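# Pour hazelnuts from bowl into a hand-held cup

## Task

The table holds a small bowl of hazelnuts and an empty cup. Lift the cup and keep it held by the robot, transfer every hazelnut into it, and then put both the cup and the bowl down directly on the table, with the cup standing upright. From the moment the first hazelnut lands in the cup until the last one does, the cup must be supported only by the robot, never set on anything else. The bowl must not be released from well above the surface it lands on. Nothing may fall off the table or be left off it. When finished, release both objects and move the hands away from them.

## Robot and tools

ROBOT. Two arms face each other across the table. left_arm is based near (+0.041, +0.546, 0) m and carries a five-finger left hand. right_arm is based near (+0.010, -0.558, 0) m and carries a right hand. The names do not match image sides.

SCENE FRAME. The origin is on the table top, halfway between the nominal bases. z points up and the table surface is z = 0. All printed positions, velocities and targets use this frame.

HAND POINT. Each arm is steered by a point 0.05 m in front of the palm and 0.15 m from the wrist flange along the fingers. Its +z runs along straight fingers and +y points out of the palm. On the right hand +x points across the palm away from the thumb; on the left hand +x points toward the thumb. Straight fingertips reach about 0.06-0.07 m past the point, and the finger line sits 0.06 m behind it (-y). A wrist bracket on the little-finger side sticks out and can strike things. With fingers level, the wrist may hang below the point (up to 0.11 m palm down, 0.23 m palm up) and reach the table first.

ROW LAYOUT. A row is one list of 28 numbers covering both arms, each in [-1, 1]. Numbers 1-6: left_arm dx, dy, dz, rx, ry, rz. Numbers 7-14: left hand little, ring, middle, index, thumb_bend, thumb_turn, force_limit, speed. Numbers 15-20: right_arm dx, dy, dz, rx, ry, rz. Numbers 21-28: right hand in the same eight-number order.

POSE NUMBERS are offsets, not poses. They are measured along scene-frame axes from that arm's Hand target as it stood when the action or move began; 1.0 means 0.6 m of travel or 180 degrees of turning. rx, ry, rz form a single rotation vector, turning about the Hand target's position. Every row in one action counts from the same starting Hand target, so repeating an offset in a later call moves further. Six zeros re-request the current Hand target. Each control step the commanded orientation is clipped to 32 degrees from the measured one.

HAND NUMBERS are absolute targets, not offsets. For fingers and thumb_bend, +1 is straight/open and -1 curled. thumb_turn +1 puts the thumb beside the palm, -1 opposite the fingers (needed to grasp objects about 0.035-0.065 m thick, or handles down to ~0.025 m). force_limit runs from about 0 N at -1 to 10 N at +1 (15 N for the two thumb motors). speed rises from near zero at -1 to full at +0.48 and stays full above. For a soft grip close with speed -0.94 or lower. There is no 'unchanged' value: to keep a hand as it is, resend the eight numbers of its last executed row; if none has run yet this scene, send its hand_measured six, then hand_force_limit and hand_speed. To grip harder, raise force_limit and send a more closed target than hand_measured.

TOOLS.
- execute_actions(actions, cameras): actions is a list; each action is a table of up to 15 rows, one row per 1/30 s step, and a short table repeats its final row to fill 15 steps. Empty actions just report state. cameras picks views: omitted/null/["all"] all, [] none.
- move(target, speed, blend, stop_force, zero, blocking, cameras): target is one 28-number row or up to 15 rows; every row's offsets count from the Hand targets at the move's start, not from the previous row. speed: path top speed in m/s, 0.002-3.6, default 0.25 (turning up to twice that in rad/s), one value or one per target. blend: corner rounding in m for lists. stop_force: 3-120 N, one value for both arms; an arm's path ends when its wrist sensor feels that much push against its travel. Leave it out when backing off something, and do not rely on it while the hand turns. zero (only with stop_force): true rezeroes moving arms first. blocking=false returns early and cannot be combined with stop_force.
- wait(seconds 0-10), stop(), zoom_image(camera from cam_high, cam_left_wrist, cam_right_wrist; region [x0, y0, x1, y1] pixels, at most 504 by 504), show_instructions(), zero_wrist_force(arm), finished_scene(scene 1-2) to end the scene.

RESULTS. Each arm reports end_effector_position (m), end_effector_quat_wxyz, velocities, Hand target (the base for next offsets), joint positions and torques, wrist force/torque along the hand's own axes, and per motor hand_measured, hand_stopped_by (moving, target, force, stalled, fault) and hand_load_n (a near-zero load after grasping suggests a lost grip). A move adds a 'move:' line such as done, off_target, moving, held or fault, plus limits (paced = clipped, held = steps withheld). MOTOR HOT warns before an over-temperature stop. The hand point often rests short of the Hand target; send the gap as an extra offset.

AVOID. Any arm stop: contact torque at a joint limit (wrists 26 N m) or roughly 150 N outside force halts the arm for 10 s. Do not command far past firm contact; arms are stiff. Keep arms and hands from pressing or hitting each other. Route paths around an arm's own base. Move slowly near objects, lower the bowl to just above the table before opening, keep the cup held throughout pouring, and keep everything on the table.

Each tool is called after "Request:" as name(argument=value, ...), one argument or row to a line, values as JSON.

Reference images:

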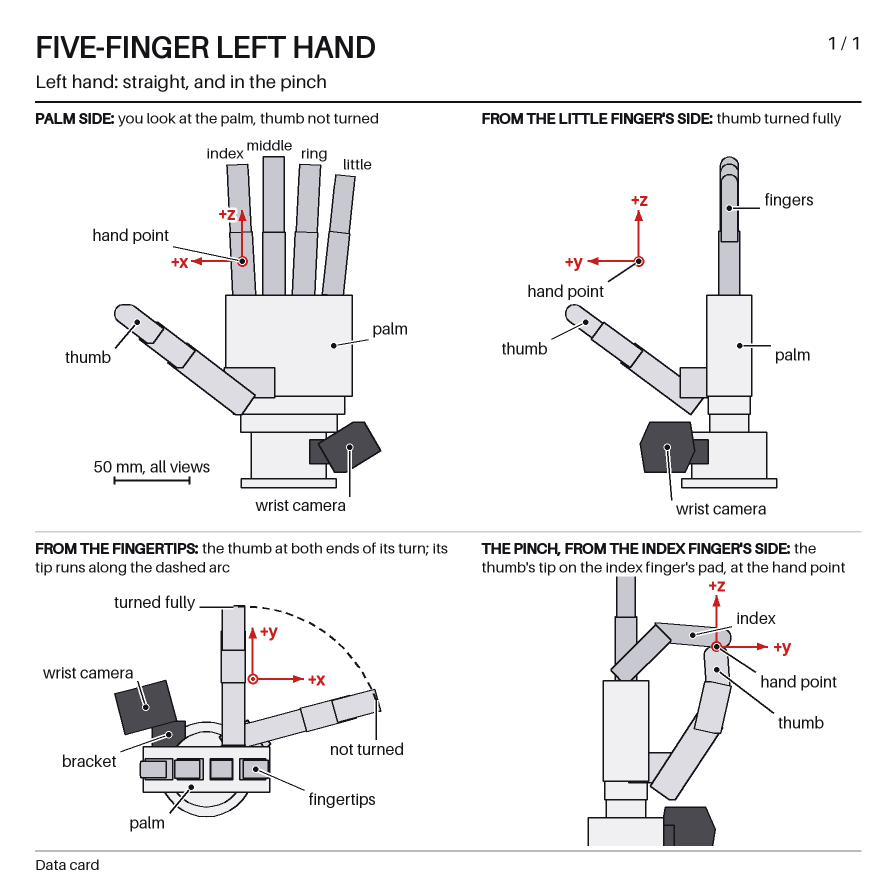

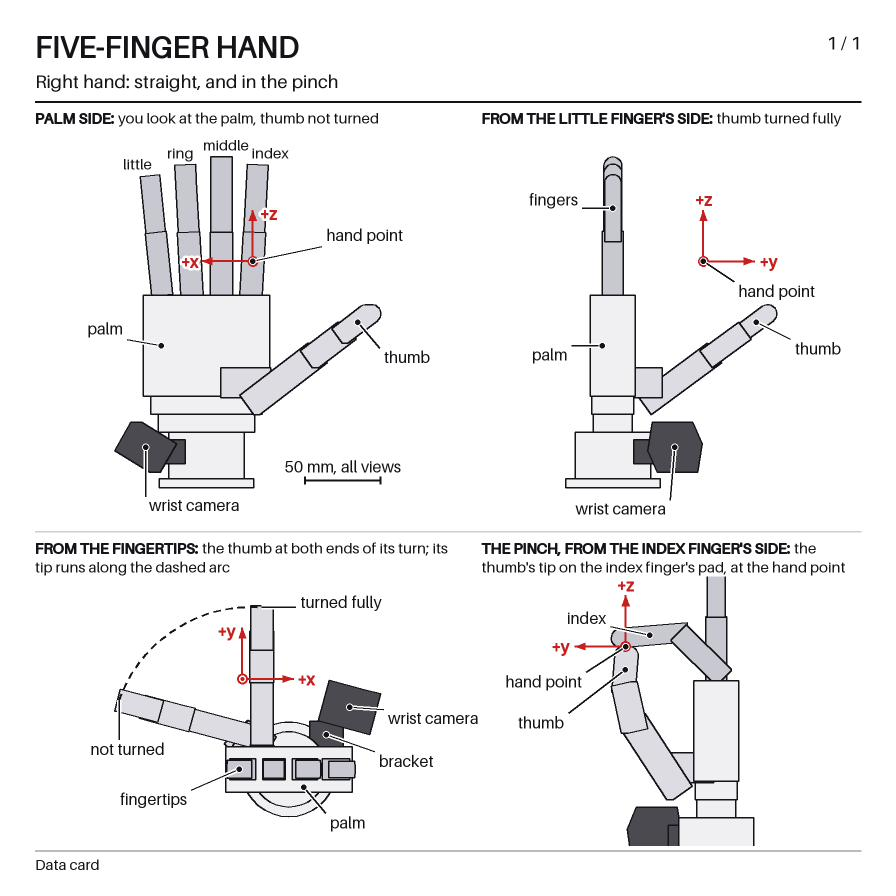

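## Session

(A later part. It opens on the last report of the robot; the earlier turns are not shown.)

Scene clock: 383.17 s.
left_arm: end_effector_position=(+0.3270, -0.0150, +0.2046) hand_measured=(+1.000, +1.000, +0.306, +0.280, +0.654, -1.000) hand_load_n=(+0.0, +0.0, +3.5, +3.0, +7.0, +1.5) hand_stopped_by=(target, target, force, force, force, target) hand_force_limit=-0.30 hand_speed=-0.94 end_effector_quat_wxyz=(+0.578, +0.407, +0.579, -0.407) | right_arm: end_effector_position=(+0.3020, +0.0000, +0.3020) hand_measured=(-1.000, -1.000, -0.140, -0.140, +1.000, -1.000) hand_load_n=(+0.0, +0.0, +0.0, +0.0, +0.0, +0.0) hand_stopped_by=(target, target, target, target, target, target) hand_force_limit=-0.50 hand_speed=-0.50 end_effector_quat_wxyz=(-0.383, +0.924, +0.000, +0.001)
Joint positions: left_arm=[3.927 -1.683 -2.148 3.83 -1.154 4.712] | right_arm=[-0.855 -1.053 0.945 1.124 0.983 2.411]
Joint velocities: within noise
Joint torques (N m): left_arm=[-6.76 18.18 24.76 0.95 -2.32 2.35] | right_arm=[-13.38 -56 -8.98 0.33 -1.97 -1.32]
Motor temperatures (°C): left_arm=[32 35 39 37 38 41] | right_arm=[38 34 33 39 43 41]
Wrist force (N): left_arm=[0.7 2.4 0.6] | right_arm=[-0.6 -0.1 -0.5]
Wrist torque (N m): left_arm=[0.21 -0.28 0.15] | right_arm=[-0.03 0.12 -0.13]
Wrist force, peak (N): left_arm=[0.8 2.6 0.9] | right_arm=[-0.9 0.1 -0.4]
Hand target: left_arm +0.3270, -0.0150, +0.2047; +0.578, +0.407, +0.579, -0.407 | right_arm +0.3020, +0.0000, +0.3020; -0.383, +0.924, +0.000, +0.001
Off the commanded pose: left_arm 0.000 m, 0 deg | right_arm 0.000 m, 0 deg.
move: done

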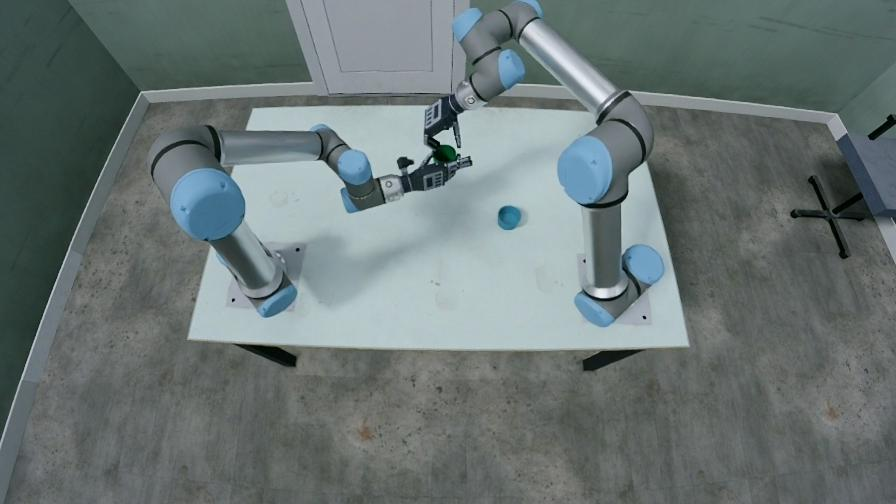

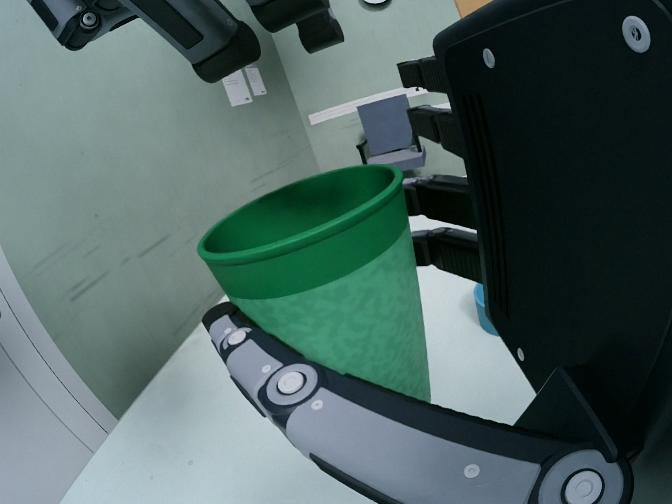

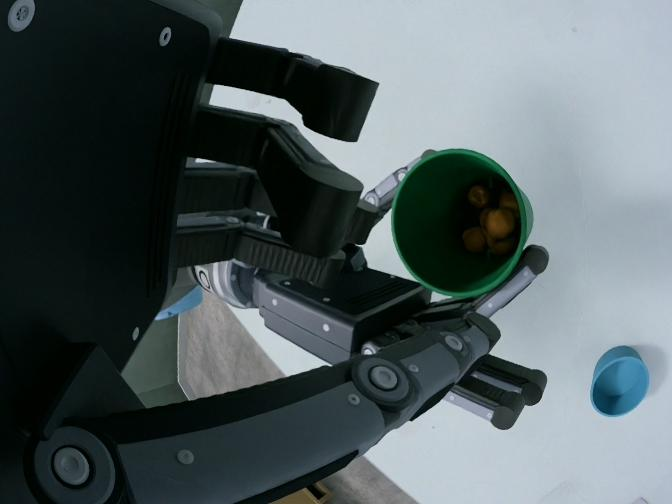

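Request:
move(
  target=[
    [0,0,0,0,0,0,1,1,-0.6,-0.6,-0.7,-1,-0.3,-0.94,0.02,0,0.1,0,0,0,-1,-1,-0.14,-0.14,1,-1,-0.5,-0.5],
    [0,0,0,0,0,0,1,1,-0.6,-0.6,-0.7,-1,-0.3,-0.94,-0.11,-0.44,0.11,0,0,0,-1,-1,-0.14,-0.14,1,-1,-0.5,-0.5],
    [0.03,0.45,-0.02,0,0,0,1,1,-0.6,-0.6,-0.7,-1,-0.3,-0.94,-0.11,-0.44,0.11,0,0,0,-1,-1,-0.14,-0.14,1,-1,-0.5,-0.5],
  ],
  speed=0.12,
  blend=0.02,
)

Request:
zoom_image(
  camera="cam_high",
  region=[190, 90, 690, 360],
)

Request:
zoom_image(
  camera="cam_high",
  region=[340, 90, 560, 250],
)

Scene clock: 394.43 s.
left_arm: end_effector_position=(+0.3450, +0.2550, +0.1926) hand_measured=(+1.000, +1.000, +0.306, +0.280, +0.654, -1.000) hand_load_n=(+0.0, +0.5, +3.5, +3.0, +7.5, +1.0) hand_stopped_by=(target, target, force, force, force, target) hand_force_limit=-0.30 hand_speed=-0.94 end_effector_quat_wxyz=(+0.578, +0.407, +0.579, -0.407) | right_arm: end_effector_position=(+0.2360, -0.2640, +0.3680) hand_measured=(-1.000, -1.000, -0.140, -0.140, +1.000, -1.000) hand_load_n=(+0.0, +0.0, +0.0, +0.0, +0.0, +0.0) hand_stopped_by=(target, target, target, target, target, target) hand_force_limit=-0.50 hand_speed=-0.50 end_effector_quat_wxyz=(-0.383, +0.924, +0.000, +0.001)
Joint positions: left_arm=[5.138 -1.046 -2.652 3.702 0.057 4.706] | right_arm=[-1.422 -1.622 1.595 1.496 0.791 1.714]
Joint velocities: within noise
Joint torques (N m): left_arm=[8.72 2.38 6.39 1.6 2.73 -1.68] | right_arm=[-12.77 -30.4 -9.31 3.99 -2.21 -1.45]
Motor temperatures (°C): left_arm=[32 35 39 37 38 41] | right_arm=[38 34 33 39 42 41]
Wrist force (N): left_arm=[0.6 2.2 0.3] | right_arm=[0.0 0.5 -0.2]
Wrist torque (N m): left_arm=[0.21 -0.31 0.15] | right_arm=[0.05 0.07 -0.08]
Wrist force, peak (N): left_arm=[0.7 2.8 0.7] | right_arm=[-0.7 0.7 0.2]
Hand target: left_arm +0.3450, +0.2550, +0.1927; +0.578, +0.407, +0.579, -0.407 | right_arm +0.2360, -0.2640, +0.3680; -0.383, +0.924, +0.000, +0.001
Off the commanded pose: left_arm 0.000 m, 0 deg | right_arm 0.000 m, 0 deg.
move: done

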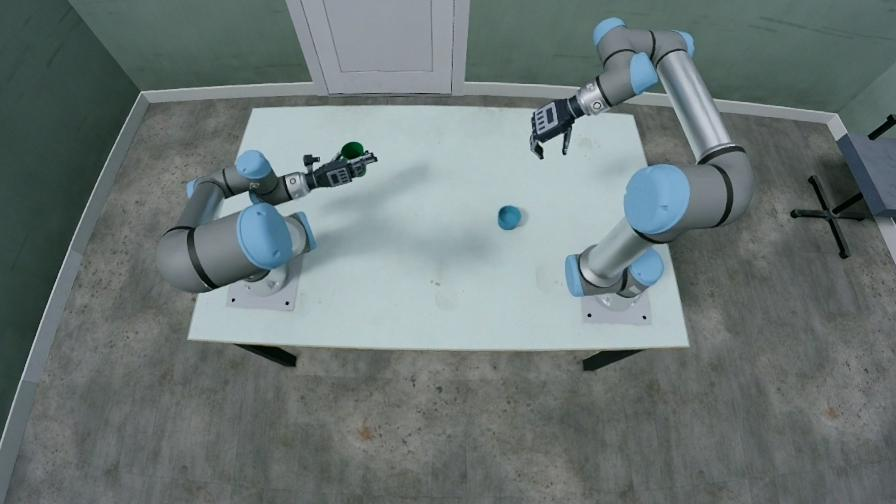

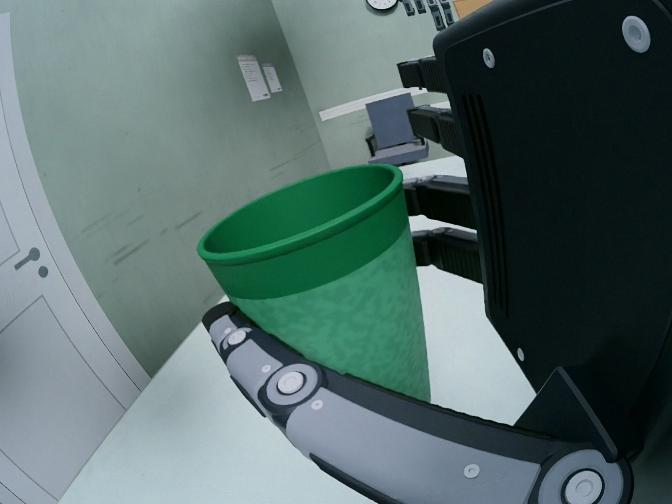

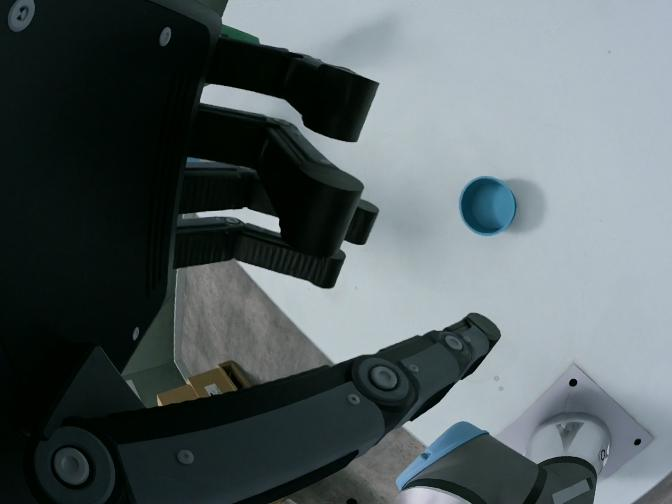

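Scaled by 1.008 from the camera's 896x504 image, which has a finer 1280x720 frame.

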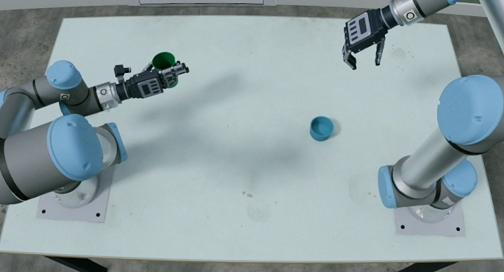

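Scaled by 2.291 from the camera's 896x504 image, which has a finer 1280x720 frame.

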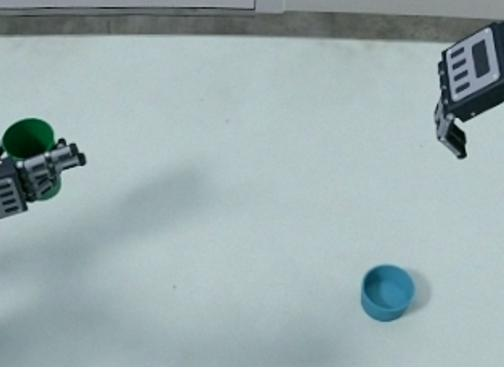

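Request:
move(
  target=[0.03,-0.2,-0.12,0,0,0,1,1,-0.6,-0.6,-0.7,-1,-0.3,-0.94,0,0,0,0,0,0,-1,-1,-0.14,-0.14,1,-1,-0.5,-0.5],
  speed=0.1,
)

Request:
zoom_image(
  camera="cam_high",
  region=[190, 90, 450, 330],
)

Scene clock: 400.40 s.
left_arm: end_effector_position=(+0.3630, +0.1351, +0.1207) hand_measured=(+1.000, +1.000, +0.306, +0.280, +0.654, -1.000) hand_load_n=(+0.0, +0.0, +3.5, +3.0, +7.0, +1.5) hand_stopped_by=(target, target, force, force, force, target) hand_force_limit=-0.30 hand_speed=-0.94 end_effector_quat_wxyz=(+0.578, +0.407, +0.579, -0.407) | right_arm: end_effector_position=(+0.2360, -0.2640, +0.3680) hand_measured=(-1.000, -1.000, -0.140, -0.140, +1.000, -1.000) hand_load_n=(+0.0, +0.0, +0.0, +0.0, +0.0, +0.0) hand_stopped_by=(target, target, target, target, target, target) hand_force_limit=-0.50 hand_speed=-0.50 end_effector_quat_wxyz=(-0.383, +0.924, +0.000, +0.001)
Joint positions: left_arm=[4.437 -1.635 -2.532 4.165 -0.644 4.712] | right_arm=[-1.422 -1.622 1.595 1.496 0.791 1.714]
Joint velocities: within noise
Joint torques (N m): left_arm=[-7.25 8.68 20.1 2.82 -2.31 -1.89] | right_arm=[-12.16 -29.9 -13.09 3.78 -2.08 -1.37]
Motor temperatures (°C): left_arm=[32 35 39 37 38 41] | right_arm=[38 34 33 39 42 41]
Wrist force (N): left_arm=[0.7 2.3 0.6] | right_arm=[-0.4 0.2 -0.2]
Wrist torque (N m): left_arm=[0.21 -0.30 0.16] | right_arm=[0.02 0.12 -0.10]
Wrist force, peak (N): left_arm=[1.0 2.6 0.6] | right_arm=[-0.7 0.5 -0.3]
Hand target: left_arm +0.3630, +0.1350, +0.1207; +0.578, +0.407, +0.579, -0.407 | right_arm +0.2360, -0.2640, +0.3680; -0.383, +0.924, +0.000, +0.001
Off the commanded pose: left_arm 0.000 m, 0 deg | right_arm 0.000 m, 0 deg.
move: done

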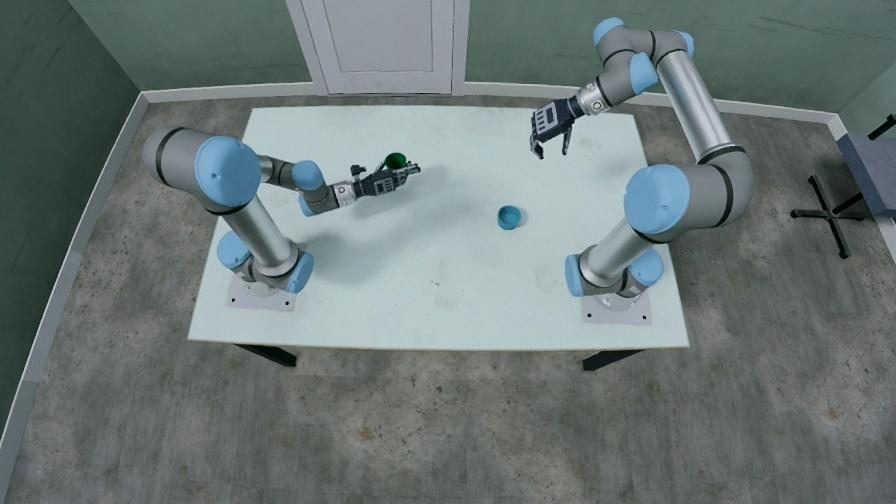

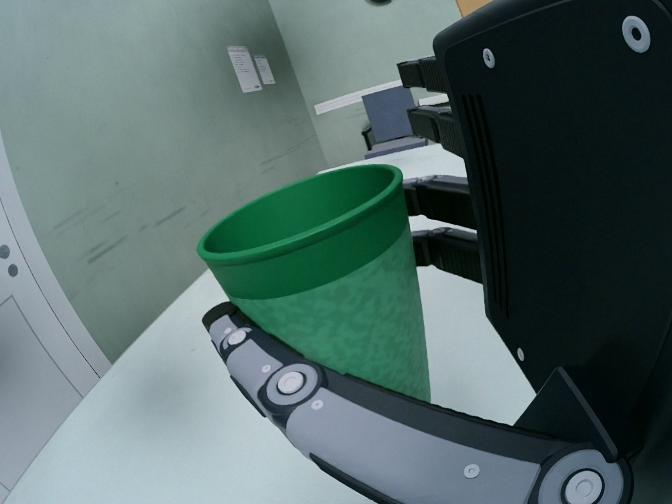

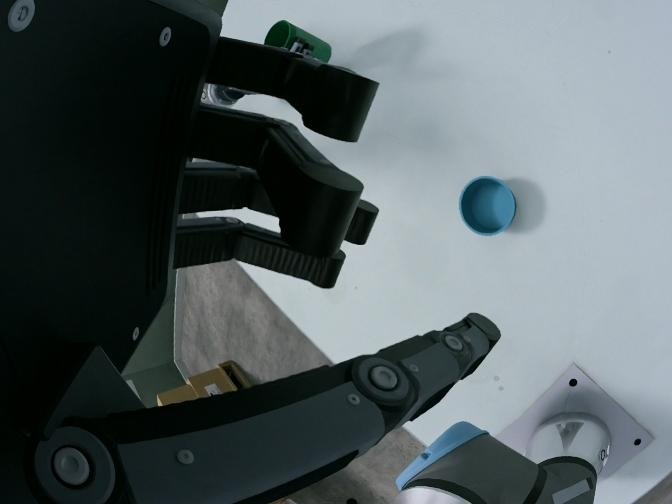

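Scaled by 1.938 from the camera's 896x504 image, which has a finer 1280x720 frame.

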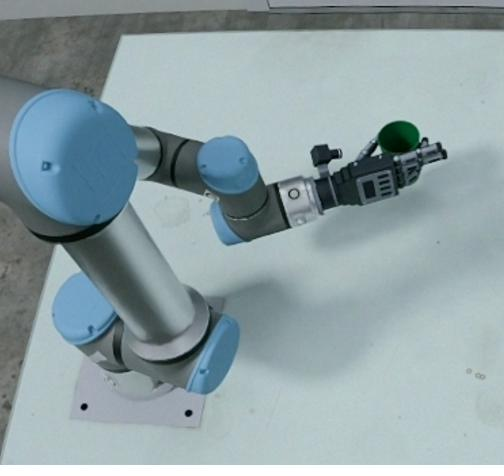

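Request:
move(
  target=[0,0,-0.078,0,0,0,1,1,-0.6,-0.6,-0.7,-1,-0.3,-0.94,0,0,0,0,0,0,-1,-1,-0.14,-0.14,1,-1,-0.5,-0.5],
  speed=0.05,
  cameras=[],
)

Request:
move(
  target=[0,0,-0.03,0,0,0,1,1,-0.6,-0.6,-0.7,-1,-0.3,-0.94,0,0,0,0,0,0,-1,-1,-0.14,-0.14,1,-1,-0.5,-0.5],
  speed=0.015,
  stop_force=3,
  cameras=["cam_left_wrist"],
)

Scene clock: 405.73 s.
left_arm: end_effector_position=(+0.3630, +0.1350, +0.0739) hand_measured=(+1.000, +1.000, +0.306, +0.280, +0.654, -1.000) hand_load_n=(+0.0, +0.0, +3.5, +3.0, +7.5, +1.0) hand_stopped_by=(target, target, force, force, force, target) hand_force_limit=-0.30 hand_speed=-0.94 end_effector_quat_wxyz=(+0.578, +0.407, +0.579, -0.407) | right_arm: end_effector_position=(+0.2360, -0.2640, +0.3680) hand_measured=(-1.000, -1.000, -0.140, -0.140, +1.000, -1.000) hand_load_n=(+0.0, +0.5, +0.0, +0.0, +0.0, +0.0) hand_stopped_by=(target, target, target, target, target, target) hand_force_limit=-0.50 hand_speed=-0.50 end_effector_quat_wxyz=(-0.383, +0.924, +0.000, +0.001)
Joint positions: left_arm=[4.436 -1.813 -2.564 4.376 -0.644 4.712] | right_arm=[-1.422 -1.622 1.595 1.496 0.791 1.714]
Joint velocities: within noise
Joint torques (N m): left_arm=[-7.49 14.91 -3.92 3.11 -2.54 -1.93] | right_arm=[-11.99 -29.14 -16.29 3.46 -2 -1.38]
Motor temperatures (°C): left_arm=[32 35 39 37 38 41] | right_arm=[38 34 33 39 42 41]
Wrist force (N): left_arm=[0.7 2.2 0.9] | right_arm=[-0.5 0.4 0.0]
Wrist torque (N m): left_arm=[0.16 -0.30 0.17] | right_arm=[0.03 0.13 -0.11]
Wrist force, peak (N): left_arm=[0.8 2.5 0.7] | right_arm=[-0.1 0.8 -0.5]
Hand target: left_arm +0.3630, +0.1350, +0.0739; +0.578, +0.407, +0.579, -0.407 | right_arm +0.2360, -0.2640, +0.3680; -0.383, +0.924, +0.000, +0.001
Off the commanded pose: left_arm 0.000 m, 0 deg | right_arm 0.000 m, 0 deg.
move: done
No camera images: "cameras" was empty.

Scene clock: 407.67 s.
left_arm: end_effector_position=(+0.3630, +0.1350, +0.0650) hand_measured=(+1.000, +1.000, +0.306, +0.280, +0.654, -1.000) hand_load_n=(+0.0, +0.0, +3.5, +3.0, +7.5, +0.0) hand_stopped_by=(target, target, force, force, force, target) hand_force_limit=-0.30 hand_speed=-0.94 end_effector_quat_wxyz=(+0.578, +0.407, +0.579, -0.407) | right_arm: end_effector_position=(+0.2360, -0.2640, +0.3680) hand_measured=(-1.000, -1.000, -0.140, -0.140, +1.000, -1.000) hand_load_n=(+0.0, +0.5, +0.0, +0.0, +0.0, +0.0) hand_stopped_by=(target, target, target, target, target, target) hand_force_limit=-0.50 hand_speed=-0.50 end_effector_quat_wxyz=(-0.383, +0.924, +0.000, +0.001)
Joint positions: left_arm=[4.436 -1.85 -2.568 4.416 -0.644 4.713] | right_arm=[-1.422 -1.622 1.595 1.496 0.791 1.714]
Joint velocities: within noise
Joint torques (N m): left_arm=[-4.9 26.59 15.54 -0.38 -2.08 -1.95] | right_arm=[-11.59 -29.31 -17.58 3.35 -1.92 -1.35]
Motor temperatures (°C): left_arm=[32 35 39 37 38 41] | right_arm=[38 34 33 39 42 41]
Wrist force (N): left_arm=[-0.1 2.3 0.4] | right_arm=[-0.4 0.4 -0.4]
Wrist torque (N m): left_arm=[0.18 -0.30 0.20] | right_arm=[0.05 0.13 -0.10]
Wrist force, peak (N): left_arm=[-7.5 0.8 0.2] | right_arm=[-0.2 0.5 -0.6]
Hand target: left_arm +0.3630, +0.1350, +0.0650; +0.578, +0.407, +0.579, -0.407 (not the last commanded pose) | right_arm +0.2360, -0.2640, +0.3680; -0.383, +0.924, +0.000, +0.001
Off the commanded pose: left_arm 0.009 m, 0 deg | right_arm 0.000 m, 0 deg.
move: contact (left_arm)
Images, in order (width x height): cam_left_wrist 672x504.

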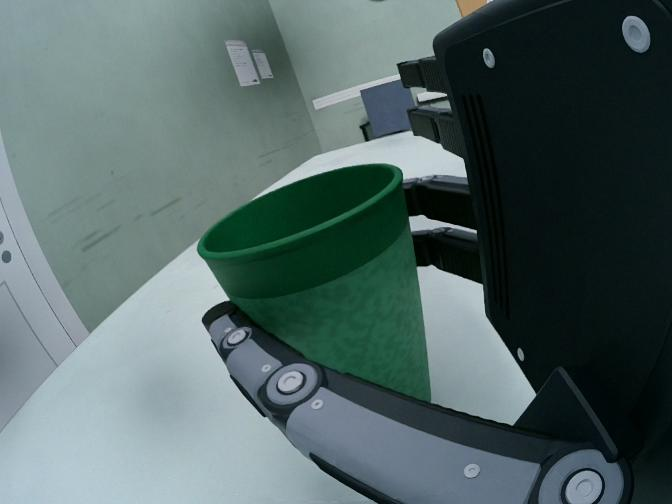

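Request:
move(
  target=[0,0,0,0,0,0,1,1,0.5,0.5,0.8,-1,-0.3,-0.8,0,0,0,0,0,0,-1,-1,-0.14,-0.14,1,-1,-0.5,-0.5],
  speed=0.03,
  cameras=[],
)

Request:
move(
  target=[0,0,0,0,0,0,1,1,1,1,1,-1,-0.3,-0.7,0,0,0,0,0,0,-1,-1,-0.14,-0.14,1,-1,-0.5,-0.5],
  speed=0.03,
  cameras=["cam_left_wrist"],
)

Request:
zoom_image(
  camera="cam_left_wrist",
  region=[150, 100, 600, 430],
)

Scene clock: 413.30 s.
left_arm: end_effector_position=(+0.3630, +0.1350, +0.0650) hand_measured=(+1.000, +1.000, +0.500, +0.500, +0.800, -1.000) hand_load_n=(+0.0, +0.0, +0.0, +0.0, +0.0, +0.0) hand_stopped_by=(target, target, target, target, target, target) hand_force_limit=-0.30 hand_speed=-0.80 end_effector_quat_wxyz=(+0.578, +0.407, +0.579, -0.407) | right_arm: end_effector_position=(+0.2360, -0.2640, +0.3680) hand_measured=(-1.000, -1.000, -0.140, -0.140, +1.000, -1.000) hand_load_n=(+0.0, +0.0, +0.0, +0.0, +0.0, +0.0) hand_stopped_by=(target, target, target, target, target, target) hand_force_limit=-0.50 hand_speed=-0.50 end_effector_quat_wxyz=(-0.383, +0.924, +0.000, +0.001)
Joint positions: left_arm=[4.436 -1.85 -2.568 4.416 -0.644 4.713] | right_arm=[-1.422 -1.622 1.595 1.496 0.791 1.714]
Joint velocities: within noise
Joint torques (N m): left_arm=[2.54 25.84 12.7 0.07 -2.32 -1.74] | right_arm=[-11.4 -28.73 -20.44 3.05 -1.9 -1.3]
Motor temperatures (°C): left_arm=[32 35 39 37 38 41] | right_arm=[38 34 33 39 42 41]
Wrist force (N): left_arm=[0.1 2.3 0.7] | right_arm=[-0.2 0.3 -0.3]
Wrist torque (N m): left_arm=[0.21 -0.33 0.17] | right_arm=[0.03 0.10 -0.09]
Wrist force, peak (N): left_arm=[0.0 2.7 0.5] | right_arm=[-0.4 0.7 -0.3]
Hand target: left_arm +0.3630, +0.1350, +0.0650; +0.578, +0.407, +0.579, -0.407 | right_arm +0.2360, -0.2640, +0.3680; -0.383, +0.924, +0.000, +0.001
Off the commanded pose: left_arm 0.000 m, 0 deg | right_arm 0.000 m, 0 deg.
move: done
No camera images: "cameras" was empty.

Scene clock: 414.17 s.
left_arm: end_effector_position=(+0.3630, +0.1350, +0.0650) hand_measured=(+1.000, +1.000, +1.000, +1.000, +1.000, -1.000) hand_load_n=(+0.0, +0.0, +0.0, +0.0, +0.0, +0.0) hand_stopped_by=(target, target, target, target, target, target) hand_force_limit=-0.30 hand_speed=-0.70 end_effector_quat_wxyz=(+0.578, +0.407, +0.579, -0.407) | right_arm: end_effector_position=(+0.2360, -0.2640, +0.3680) hand_measured=(-1.000, -1.000, -0.140, -0.140, +1.000, -1.000) hand_load_n=(+0.0, +0.0, +0.0, +0.0, +0.0, +0.0) hand_stopped_by=(target, target, target, target, target, target) hand_force_limit=-0.50 hand_speed=-0.50 end_effector_quat_wxyz=(-0.383, +0.924, +0.000, +0.001)
Joint positions: left_arm=[4.436 -1.85 -2.568 4.416 -0.644 4.713] | right_arm=[-1.422 -1.622 1.595 1.496 0.791 1.714]
Joint velocities: within noise
Joint torques (N m): left_arm=[3.21 26.24 11.52 0.24 -2.43 -1.65] | right_arm=[-10.89 -28.49 -20.87 3.04 -1.88 -1.29]
Motor temperatures (°C): left_arm=[32 35 39 37 38 41] | right_arm=[38 34 33 39 42 41]
Wrist force (N): left_arm=[0.0 2.2 0.6] | right_arm=[-0.5 0.3 -0.4]
Wrist torque (N m): left_arm=[0.20 -0.31 0.17] | right_arm=[0.04 0.14 -0.11]
Wrist force, peak (N): left_arm=[0.1 2.6 0.4] | right_arm=[-0.7 0.3 -0.4]
Hand target: left_arm +0.3630, +0.1350, +0.0650; +0.578, +0.407, +0.579, -0.407 | right_arm +0.2360, -0.2640, +0.3680; -0.383, +0.924, +0.000, +0.001
Off the commanded pose: left_arm 0.000 m, 0 deg | right_arm 0.000 m, 0 deg.
move: done
Images, in order (width x height): cam_left_wrist 672x504.

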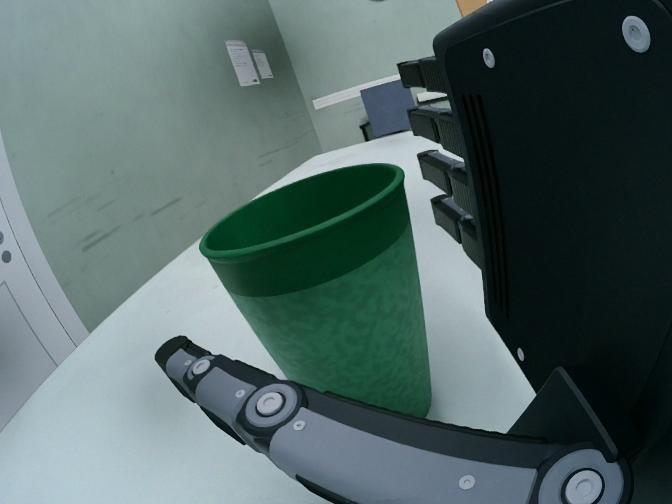

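Scaled by 1.120 from the camera's 672x504 image, which has a finer 960x720 frame.

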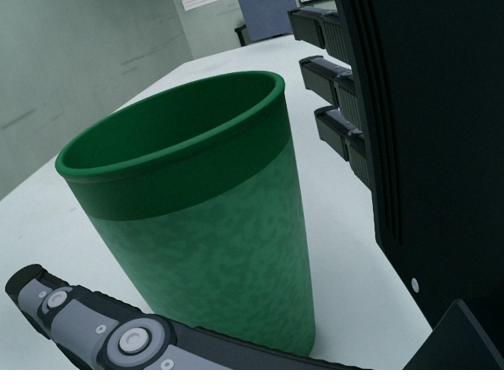

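Request:
move(
  target=[
    [-0.0075,-0.0027,0,0,0,0,1,1,1,1,1,-1,-0.3,-0.7,0,0,0,0,0,0,-1,-1,-0.14,-0.14,1,-1,-0.5,-0.5],
    [-0.121,0.31,0,0,0,0,1,1,1,1,1,-1,-0.3,-0.7,0,0,0,0,0,0,-1,-1,-0.14,-0.14,1,-1,-0.5,-0.5],
  ],
  speed=0.04,
)

Request:
move(
  target=[0,0,0.3,0,0,0,1,1,1,1,1,-1,-0.3,-0.7,0,0,0,0,0,0,-1,-1,-0.14,-0.14,1,-1,-0.5,-0.5],
  speed=0.1,
  cameras=["cam_high","cam_left_wrist"],
)

Request:
zoom_image(
  camera="cam_high",
  region=[340, 110, 560, 250],
)

Scene clock: 425.30 s.
left_arm: end_effector_position=(+0.3238, +0.2285, +0.0647) hand_measured=(+1.000, +1.000, +1.000, +1.000, +1.000, -1.000) hand_load_n=(+0.0, +0.0, -0.5, +0.0, +0.0, +0.0) hand_stopped_by=(target, target, target, target, target, target) hand_force_limit=-0.30 hand_speed=-0.70 end_effector_quat_wxyz=(+0.578, +0.406, +0.580, -0.406) | right_arm: end_effector_position=(+0.2360, -0.2640, +0.3680) hand_measured=(-1.000, -1.000, -0.140, -0.140, +1.000, -1.000) hand_load_n=(+0.0, +0.5, +0.0, +0.0, -0.5, +0.0) hand_stopped_by=(target, target, target, target, target, target) hand_force_limit=-0.50 hand_speed=-0.50 end_effector_quat_wxyz=(-0.383, +0.924, +0.000, +0.001)
Joint positions: left_arm=[4.978 -1.705 -2.86 4.546 -0.106 4.73] | right_arm=[-1.422 -1.622 1.595 1.496 0.791 1.714]
Joint velocities: within noise
Joint torques (N m): left_arm=[-6.58 3.64 12.25 -1.36 -2.66 -1.88] | right_arm=[-10.95 -28.45 -25.76 2.57 -1.67 -1.24]
Motor temperatures (°C): left_arm=[32 35 39 37 38 41] | right_arm=[38 34 33 39 42 41]
Wrist force (N): left_arm=[-0.1 2.3 0.6] | right_arm=[-0.5 0.3 -0.3]
Wrist torque (N m): left_arm=[0.20 -0.28 0.16] | right_arm=[0.04 0.14 -0.11]
Wrist force, peak (N): left_arm=[0.0 2.7 0.1] | right_arm=[-0.6 0.7 -0.4]
Hand target: left_arm +0.3238, +0.2285, +0.0647; +0.578, +0.406, +0.580, -0.406 (not the last commanded pose) | right_arm +0.2360, -0.2640, +0.3680; -0.383, +0.924, +0.000, +0.001
Off the commanded pose: left_arm 0.098 m, 0 deg | right_arm 0.000 m, 0 deg.
move: held (left_arm; a check stopped the path); path passed 1 of 2 targets; limits=held
pose unreachable (left arm): on one or more control steps of this call, first in action 0 (counted from 0), this arm could not follow its commanded pose, so it was not sent that pose on those steps. It may still have moved: this result reports where it is.
cause: moving toward the commanded pose would bring two parts of the arm too close to each other (joints 3 (elbow) and 4 (wrist 1) lie between them).

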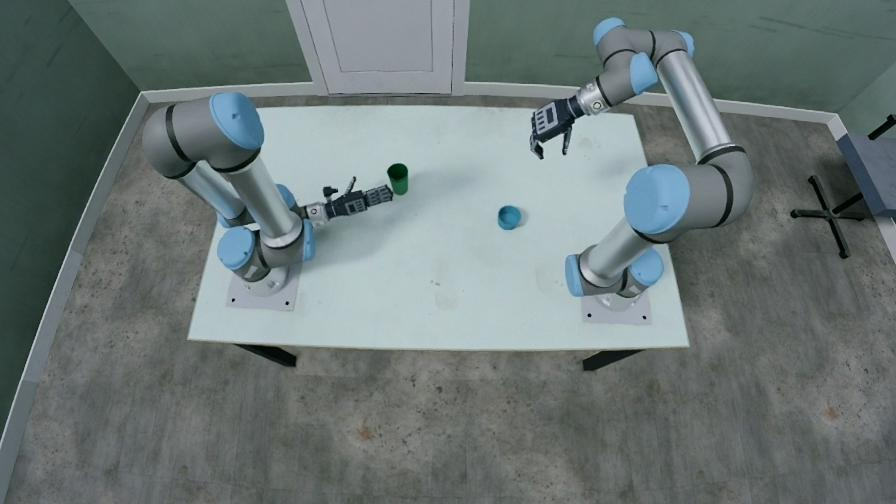

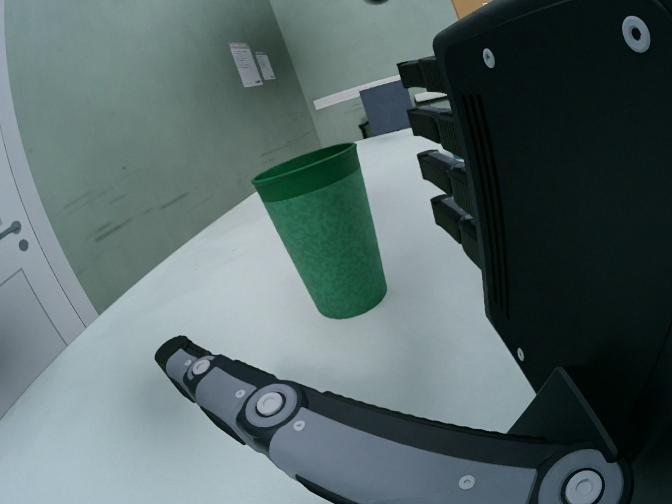

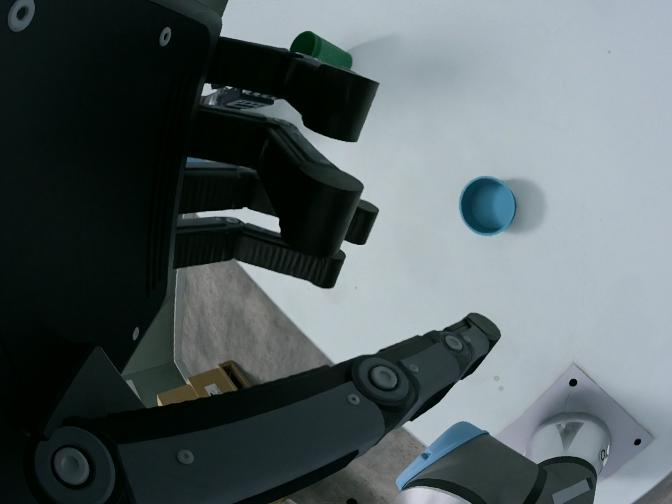

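Scene clock: 428.20 s.
left_arm: end_effector_position=(+0.3237, +0.2288, +0.2447) hand_measured=(+1.000, +1.000, +1.000, +1.000, +1.000, -1.000) hand_load_n=(+0.0, +0.0, +0.0, +0.0, +0.0, +0.0) hand_stopped_by=(target, target, target, target, target, target) hand_force_limit=-0.30 hand_speed=-0.70 end_effector_quat_wxyz=(+0.581, +0.404, +0.574, -0.411) | right_arm: end_effector_position=(+0.2360, -0.2640, +0.3680) hand_measured=(-1.000, -1.000, -0.140, -0.140, +1.000, -1.000) hand_load_n=(+0.0, +0.0, +0.0, +0.0, +0.0, +0.0) hand_stopped_by=(target, target, target, target, target, target) hand_force_limit=-0.50 hand_speed=-0.50 end_effector_quat_wxyz=(-0.383, +0.924, +0.000, +0.001)
Joint positions: left_arm=[4.989 -0.861 -2.575 3.577 -0.091 4.57] | right_arm=[-1.422 -1.622 1.595 1.496 0.791 1.714]
Joint velocities: within noise
Joint torques (N m): left_arm=[-7.16 -14.82 28.57 -0.85 -2.83 2.68] | right_arm=[-9.9 -28.68 -27.38 2.32 -1.51 -1.15]
Motor temperatures (°C): left_arm=[32 35 39 37 38 41] | right_arm=[38 34 33 39 42 41]
Wrist force (N): left_arm=[-0.2 2.2 0.7] | right_arm=[-0.5 0.4 -0.1]
Wrist torque (N m): left_arm=[0.18 -0.28 0.14] | right_arm=[0.03 0.14 -0.12]
Wrist force, peak (N): left_arm=[0.0 2.4 0.9] | right_arm=[-0.7 0.2 -0.4]
Hand target: left_arm +0.3238, +0.2285, +0.2447; +0.578, +0.406, +0.580, -0.406 | right_arm +0.2360, -0.2640, +0.3680; -0.383, +0.924, +0.000, +0.001
Off the commanded pose: left_arm 0.000 m, 1 deg | right_arm 0.000 m, 0 deg.
move: done
Images, in order (width x height): cam_high 896x504, cam_left_wrist 672x504.

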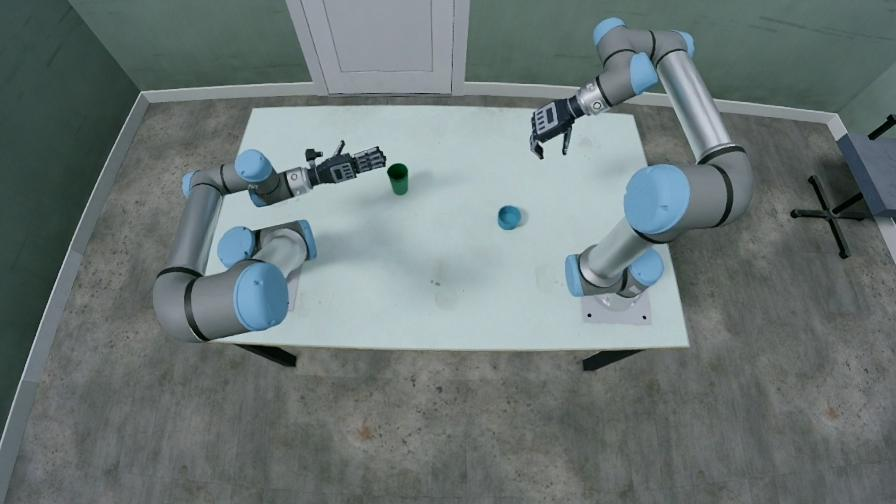

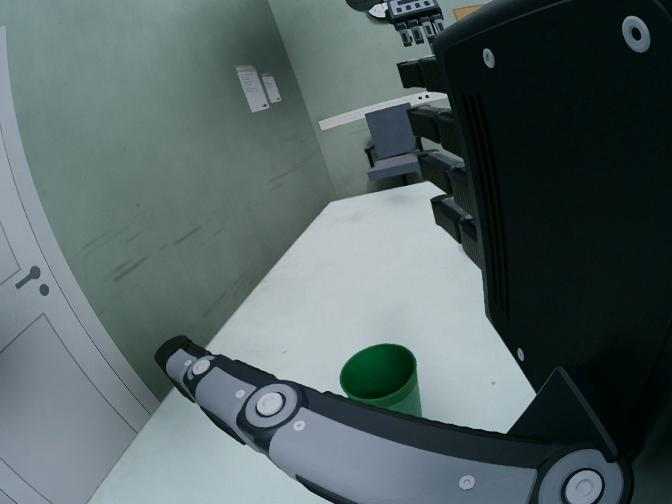

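Scaled by 2.291 from the camera's 896x504 image, which has a finer 1280x720 frame.

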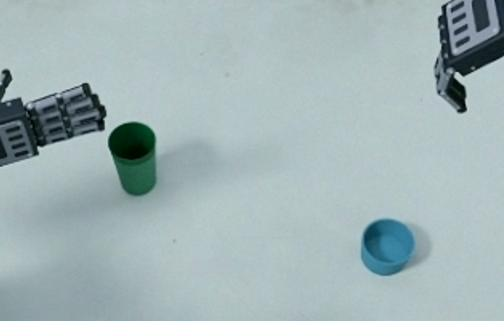

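Request:
finished_scene(
  scene=2,
)

The scene is finished: the task was done.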